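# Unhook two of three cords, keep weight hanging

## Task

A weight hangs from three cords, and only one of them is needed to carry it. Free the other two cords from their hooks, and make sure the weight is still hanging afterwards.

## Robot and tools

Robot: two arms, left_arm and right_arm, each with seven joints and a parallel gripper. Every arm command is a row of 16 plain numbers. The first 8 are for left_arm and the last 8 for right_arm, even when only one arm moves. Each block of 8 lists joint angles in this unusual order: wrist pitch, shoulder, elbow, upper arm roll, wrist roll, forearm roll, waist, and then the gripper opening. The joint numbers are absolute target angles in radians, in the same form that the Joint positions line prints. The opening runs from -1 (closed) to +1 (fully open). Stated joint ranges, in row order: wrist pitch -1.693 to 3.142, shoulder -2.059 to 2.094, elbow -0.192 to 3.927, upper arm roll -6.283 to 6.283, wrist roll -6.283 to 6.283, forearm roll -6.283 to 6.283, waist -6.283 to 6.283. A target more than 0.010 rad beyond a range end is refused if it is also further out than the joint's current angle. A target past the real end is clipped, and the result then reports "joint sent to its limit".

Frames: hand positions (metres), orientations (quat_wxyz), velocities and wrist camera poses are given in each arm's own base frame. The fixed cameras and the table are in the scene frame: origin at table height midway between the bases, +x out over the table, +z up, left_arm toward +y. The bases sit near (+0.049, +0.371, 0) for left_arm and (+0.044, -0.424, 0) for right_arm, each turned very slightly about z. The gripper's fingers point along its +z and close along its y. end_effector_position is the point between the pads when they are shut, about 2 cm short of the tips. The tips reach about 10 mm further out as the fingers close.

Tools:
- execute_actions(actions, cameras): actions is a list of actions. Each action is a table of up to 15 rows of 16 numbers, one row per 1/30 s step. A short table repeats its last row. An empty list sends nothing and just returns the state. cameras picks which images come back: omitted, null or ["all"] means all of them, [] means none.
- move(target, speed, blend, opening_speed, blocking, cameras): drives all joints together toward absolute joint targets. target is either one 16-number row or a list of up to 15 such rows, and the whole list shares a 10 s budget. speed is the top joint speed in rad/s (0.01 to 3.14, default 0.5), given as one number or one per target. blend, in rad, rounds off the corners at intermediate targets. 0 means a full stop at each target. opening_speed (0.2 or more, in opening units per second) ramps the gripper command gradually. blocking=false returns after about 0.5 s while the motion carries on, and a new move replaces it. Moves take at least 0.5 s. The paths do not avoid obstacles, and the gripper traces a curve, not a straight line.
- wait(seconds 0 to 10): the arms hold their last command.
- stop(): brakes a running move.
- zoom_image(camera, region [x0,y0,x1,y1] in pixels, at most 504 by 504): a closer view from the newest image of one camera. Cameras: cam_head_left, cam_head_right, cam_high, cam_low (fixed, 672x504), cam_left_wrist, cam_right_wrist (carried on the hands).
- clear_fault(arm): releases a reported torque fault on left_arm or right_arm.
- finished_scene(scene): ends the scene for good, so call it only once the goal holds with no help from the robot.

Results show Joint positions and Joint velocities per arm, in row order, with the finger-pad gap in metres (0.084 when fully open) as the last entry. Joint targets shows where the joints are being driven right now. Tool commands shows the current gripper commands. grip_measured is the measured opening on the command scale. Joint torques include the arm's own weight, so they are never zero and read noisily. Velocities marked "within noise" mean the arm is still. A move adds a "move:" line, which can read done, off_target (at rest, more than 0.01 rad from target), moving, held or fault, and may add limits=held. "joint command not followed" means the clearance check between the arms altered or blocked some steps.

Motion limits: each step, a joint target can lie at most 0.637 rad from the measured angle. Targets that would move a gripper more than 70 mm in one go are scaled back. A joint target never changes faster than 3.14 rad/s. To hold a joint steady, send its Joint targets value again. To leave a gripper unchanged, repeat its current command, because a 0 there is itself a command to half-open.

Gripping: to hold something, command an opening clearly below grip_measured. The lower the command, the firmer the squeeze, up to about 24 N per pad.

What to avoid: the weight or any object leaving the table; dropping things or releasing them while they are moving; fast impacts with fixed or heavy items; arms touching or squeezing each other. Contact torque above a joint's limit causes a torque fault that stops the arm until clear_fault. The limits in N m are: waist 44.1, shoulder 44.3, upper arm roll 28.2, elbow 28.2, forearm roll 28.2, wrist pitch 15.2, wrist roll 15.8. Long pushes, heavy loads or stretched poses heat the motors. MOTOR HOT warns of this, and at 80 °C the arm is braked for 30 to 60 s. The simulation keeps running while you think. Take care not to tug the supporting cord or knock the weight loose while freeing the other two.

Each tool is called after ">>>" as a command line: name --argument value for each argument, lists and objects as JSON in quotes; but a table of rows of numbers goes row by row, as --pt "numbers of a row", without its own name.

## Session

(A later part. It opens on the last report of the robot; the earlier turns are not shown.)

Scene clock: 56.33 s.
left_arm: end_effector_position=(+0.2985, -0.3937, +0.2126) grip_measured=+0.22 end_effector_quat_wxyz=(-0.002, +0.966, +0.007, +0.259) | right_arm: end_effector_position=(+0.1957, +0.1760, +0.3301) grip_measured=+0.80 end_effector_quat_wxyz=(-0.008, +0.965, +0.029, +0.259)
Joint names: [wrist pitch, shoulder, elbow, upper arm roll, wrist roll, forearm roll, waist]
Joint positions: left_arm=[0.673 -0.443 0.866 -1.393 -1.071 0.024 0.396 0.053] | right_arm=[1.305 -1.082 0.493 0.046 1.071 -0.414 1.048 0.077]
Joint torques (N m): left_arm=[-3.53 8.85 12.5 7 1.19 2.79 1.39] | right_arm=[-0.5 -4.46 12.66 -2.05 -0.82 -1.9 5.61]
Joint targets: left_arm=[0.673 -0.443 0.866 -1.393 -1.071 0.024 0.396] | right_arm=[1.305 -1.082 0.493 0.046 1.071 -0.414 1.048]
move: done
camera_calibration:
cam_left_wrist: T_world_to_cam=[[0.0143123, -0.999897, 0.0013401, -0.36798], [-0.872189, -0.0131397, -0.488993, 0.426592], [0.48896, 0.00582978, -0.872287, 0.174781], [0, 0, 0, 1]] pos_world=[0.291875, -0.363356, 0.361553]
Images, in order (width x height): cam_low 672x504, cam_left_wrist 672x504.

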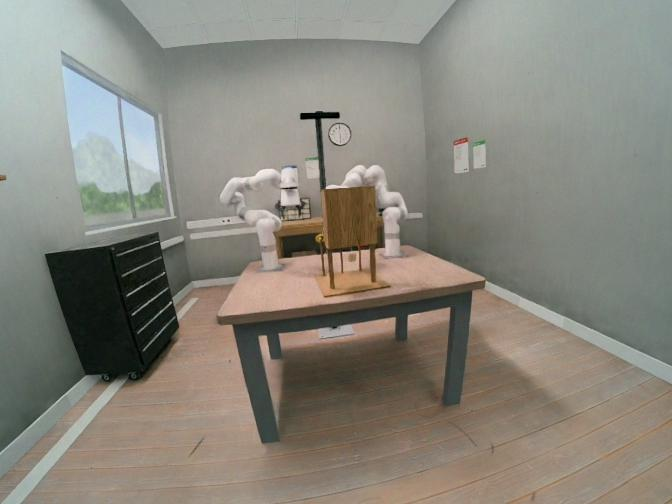

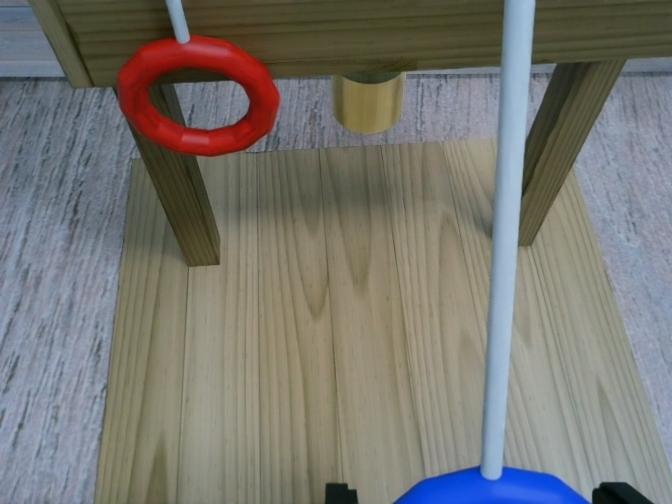

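>>> move --pt "0.658 -0.462 0.848 -1.409 -1.071 -0.001 0.396 -0.2 1.305 -1.082 0.493 0.046 1.071 -0.414 1.048 0.8" --pt "0.720 -0.564 0.809 -1.336 -1.071 -0.112 0.229 -0.2 1.305 -1.082 0.493 0.046 1.071 -0.414 1.048 0.8" --pt "0.877 -0.557 0.895 -1.169 -1.071 -0.059 0.085 -0.2 1.305 -1.082 0.493 0.046 1.071 -0.414 1.048 0.8" --pt "0.787 -0.314 0.967 -1.172 -1.071 0.189 0.256 -0.2 1.305 -1.082 0.493 0.046 1.071 -0.414 1.048 0.8" --pt "0.670 -0.253 0.971 -1.489 -1.071 0.245 0.640 -0.2 1.305 -1.082 0.493 0.046 1.071 -0.414 1.048 0.8" --pt "0.571 -0.253 1.016 -2.004 -1.071 0.292 1.220 -0.2 1.305 -1.082 0.493 0.046 1.071 -0.414 1.048 0.8" --speed '[0.08,0.15,0.3,0.35,0.4,0.4]' --blend '[0.01,0.02,0.05,0.05,0.05,0]' --cameras '["cam_low","cam_left_wrist","cam_head_left","cam_high"]'

>>> zoom_image --camera "cam_low" --region '[315, 235, 385, 300]'

Scene clock: 62.23 s.
left_arm: end_effector_position=(+0.4167, -0.3732, +0.1998) grip_measured=+0.22 end_effector_quat_wxyz=(-0.002, +0.966, +0.006, +0.259) | right_arm: end_effector_position=(+0.1957, +0.1760, +0.3301) grip_measured=+0.80 end_effector_quat_wxyz=(-0.008, +0.965, +0.029, +0.259)
Joint names: [wrist pitch, shoulder, elbow, upper arm roll, wrist roll, forearm roll, waist]
Joint positions: left_arm=[0.571 -0.253 1.016 -2.004 -1.071 0.292 1.22 0.053] | right_arm=[1.305 -1.082 0.493 0.046 1.071 -0.414 1.048 0.077]
Joint torques (N m): left_arm=[-2.9 12.79 13.21 -0.26 1.14 3.37 5.16] | right_arm=[-0.68 -4.31 13.08 -2.18 -0.69 -1.99 5.34]
Joint targets: left_arm=[0.571 -0.253 1.016 -2.004 -1.071 0.292 1.220] | right_arm=[1.305 -1.082 0.493 0.046 1.071 -0.414 1.048]
move: done
camera_calibration:
cam_left_wrist: T_world_to_cam=[[0.0134309, -0.999908, 0.00185472, -0.34888], [-0.872704, -0.0126277, -0.488086, 0.523895], [0.488065, 0.00493683, -0.872794, 0.105753], [0, 0, 0, 1]] pos_world=[0.410276, -0.342755, 0.348654]
Images, in order (width x height): cam_head_left 672x504, cam_high 672x504, cam_low 672x504, cam_left_wrist 672x504.

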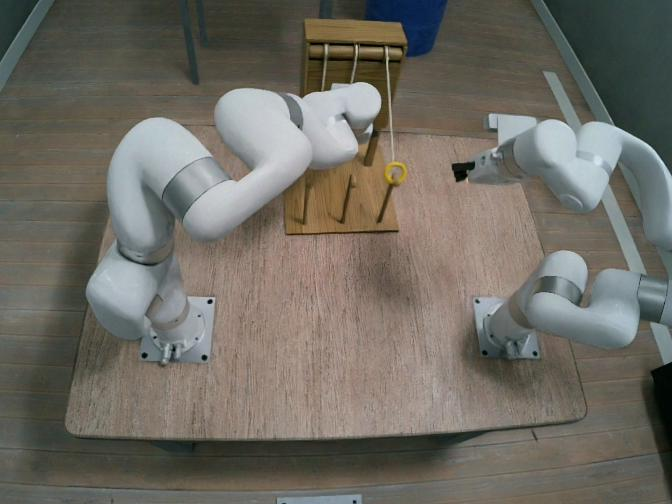

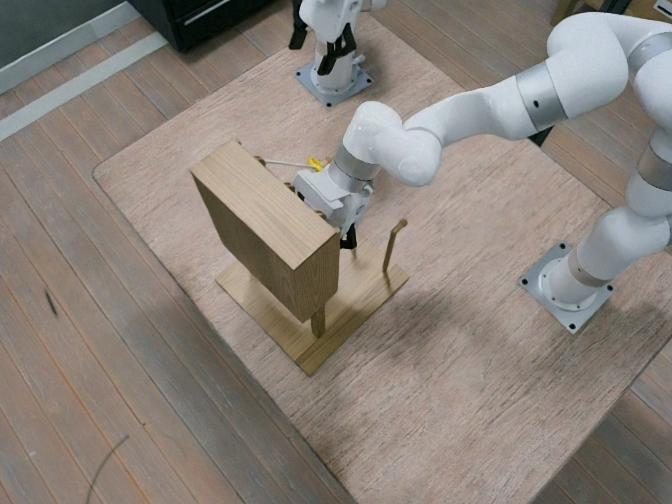

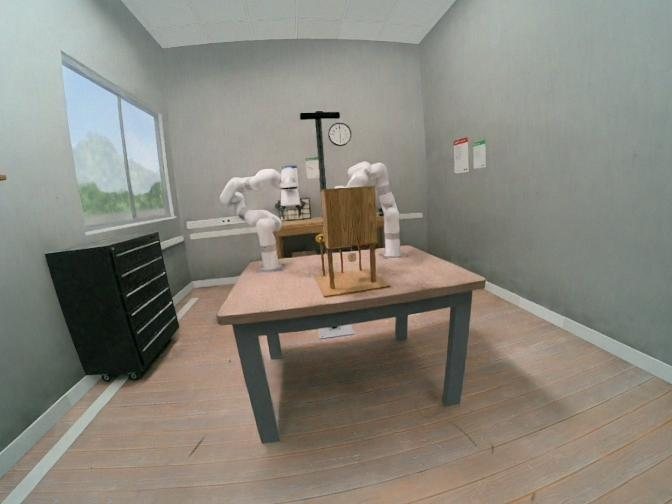

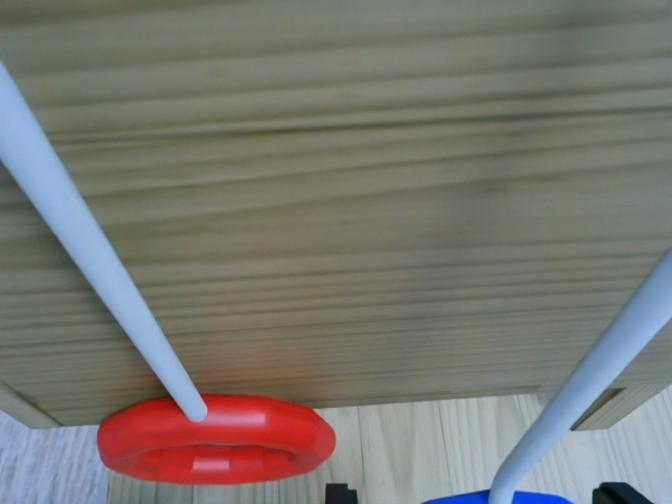

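Scaled by 7.200 from the camera's 672x504 image, which has a finer 960x720 frame.

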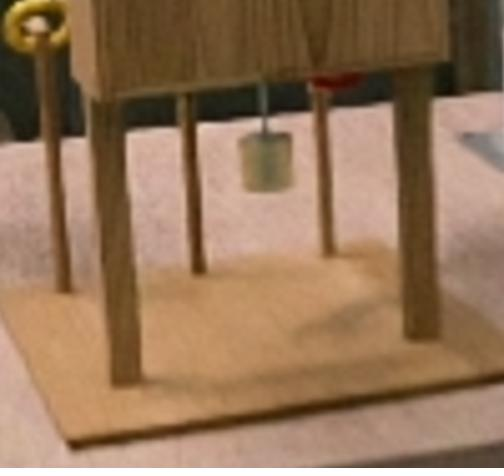

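>>> move --pt "0.571 -0.253 1.016 -2.004 -1.071 0.292 1.220 0.42 1.305 -1.082 0.493 0.046 1.071 -0.414 1.048 0.8" --pt "0.670 -0.253 0.971 -1.489 -1.071 0.245 0.640 0.42 1.305 -1.082 0.493 0.046 1.071 -0.414 1.048 0.8" --pt "0.889 -0.472 0.766 -0.463 -1.071 0.270 -0.466 0.42 1.305 -1.082 0.493 0.046 1.071 -0.414 1.048 0.8" --pt "0.925 -0.620 0.669 -0.542 -1.071 0.161 -0.477 0.42 1.305 -1.082 0.493 0.046 1.071 -0.414 1.048 0.8" --speed '[0.3,0.5,0.7,0.5]' --blend '[0,0.06,0.1,0]' --opening_speed 0.6 --cameras '["cam_low","cam_left_wrist","cam_head_right","cam_high"]'

>>> zoom_image --camera "cam_low" --region '[315, 235, 385, 300]'

Scene clock: 67.37 s.
left_arm: end_effector_position=(+0.2456, -0.2987, +0.2885) grip_measured=+0.41 end_effector_quat_wxyz=(-0.002, +0.966, +0.007, +0.259) | right_arm: end_effector_position=(+0.1957, +0.1760, +0.3301) grip_measured=+0.80 end_effector_quat_wxyz=(-0.008, +0.965, +0.029, +0.259)
Joint names: [wrist pitch, shoulder, elbow, upper arm roll, wrist roll, forearm roll, waist]
Joint positions: left_arm=[0.925 -0.62 0.669 -0.542 -1.071 0.161 -0.477 0.061] | right_arm=[1.305 -1.082 0.493 0.046 1.071 -0.414 1.048 0.077]
Joint torques (N m): left_arm=[0.14 -9.94 11.68 2.57 1.16 -3.42 -5.35] | right_arm=[-0.7 -3.9 13.31 -2.31 -0.64 -2.33 5.45]
Joint targets: left_arm=[0.925 -0.620 0.669 -0.542 -1.071 0.161 -0.477] | right_arm=[1.305 -1.082 0.493 0.046 1.071 -0.414 1.048]
move: done; blend cut to 0.074 rad at target 3
camera_calibration:
cam_left_wrist: T_world_to_cam=[[0.0139029, -0.999902, 0.00144635, -0.272283], [-0.872304, -0.0128357, -0.488796, 0.418752], [0.488766, 0.005534, -0.872397, 0.266364], [0, 0, 0, 1]] pos_world=[0.238875, -0.268356, 0.437453]
Images, in order (width x height): cam_head_right 672x504, cam_high 672x504, cam_low 672x504, cam_left_wrist 672x504.

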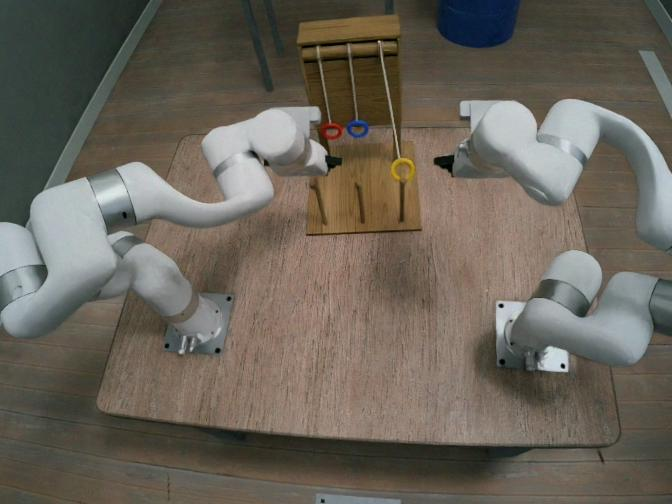

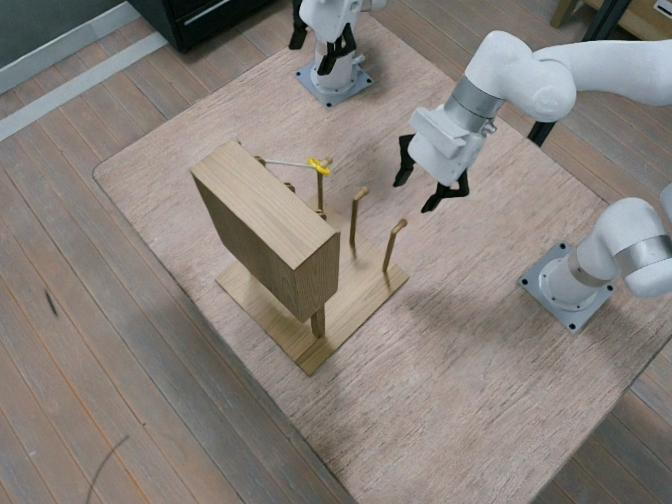

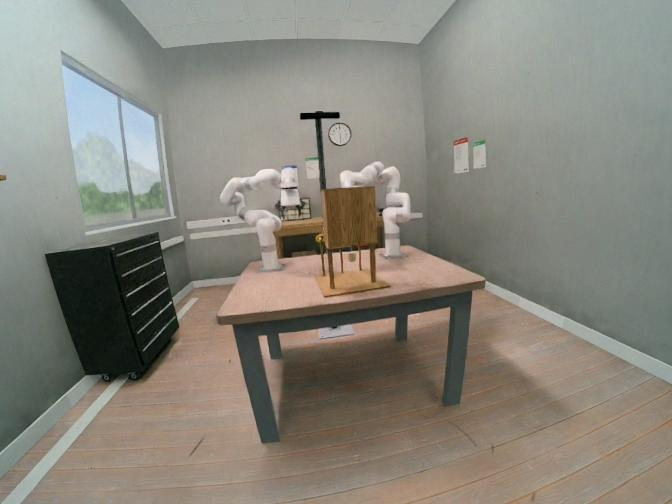

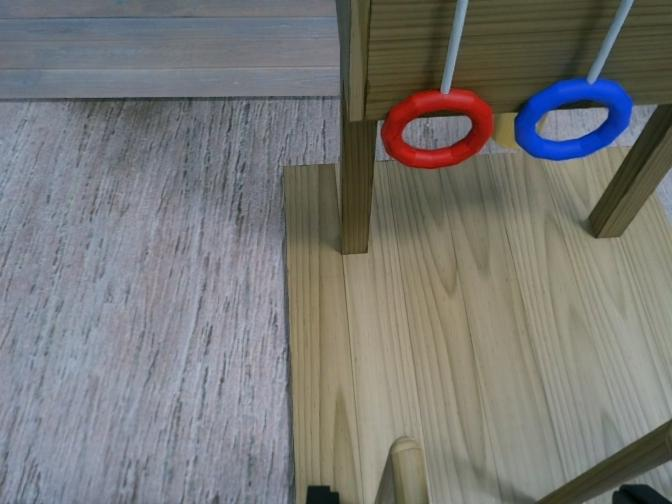

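Scaled by 7.200 from the camera's 672x504 image, which has a finer 960x720 frame.

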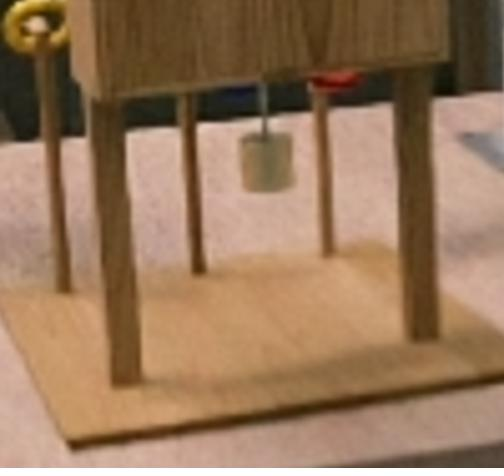

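>>> finished_scene --scene 2

The scene is finished: the task was done.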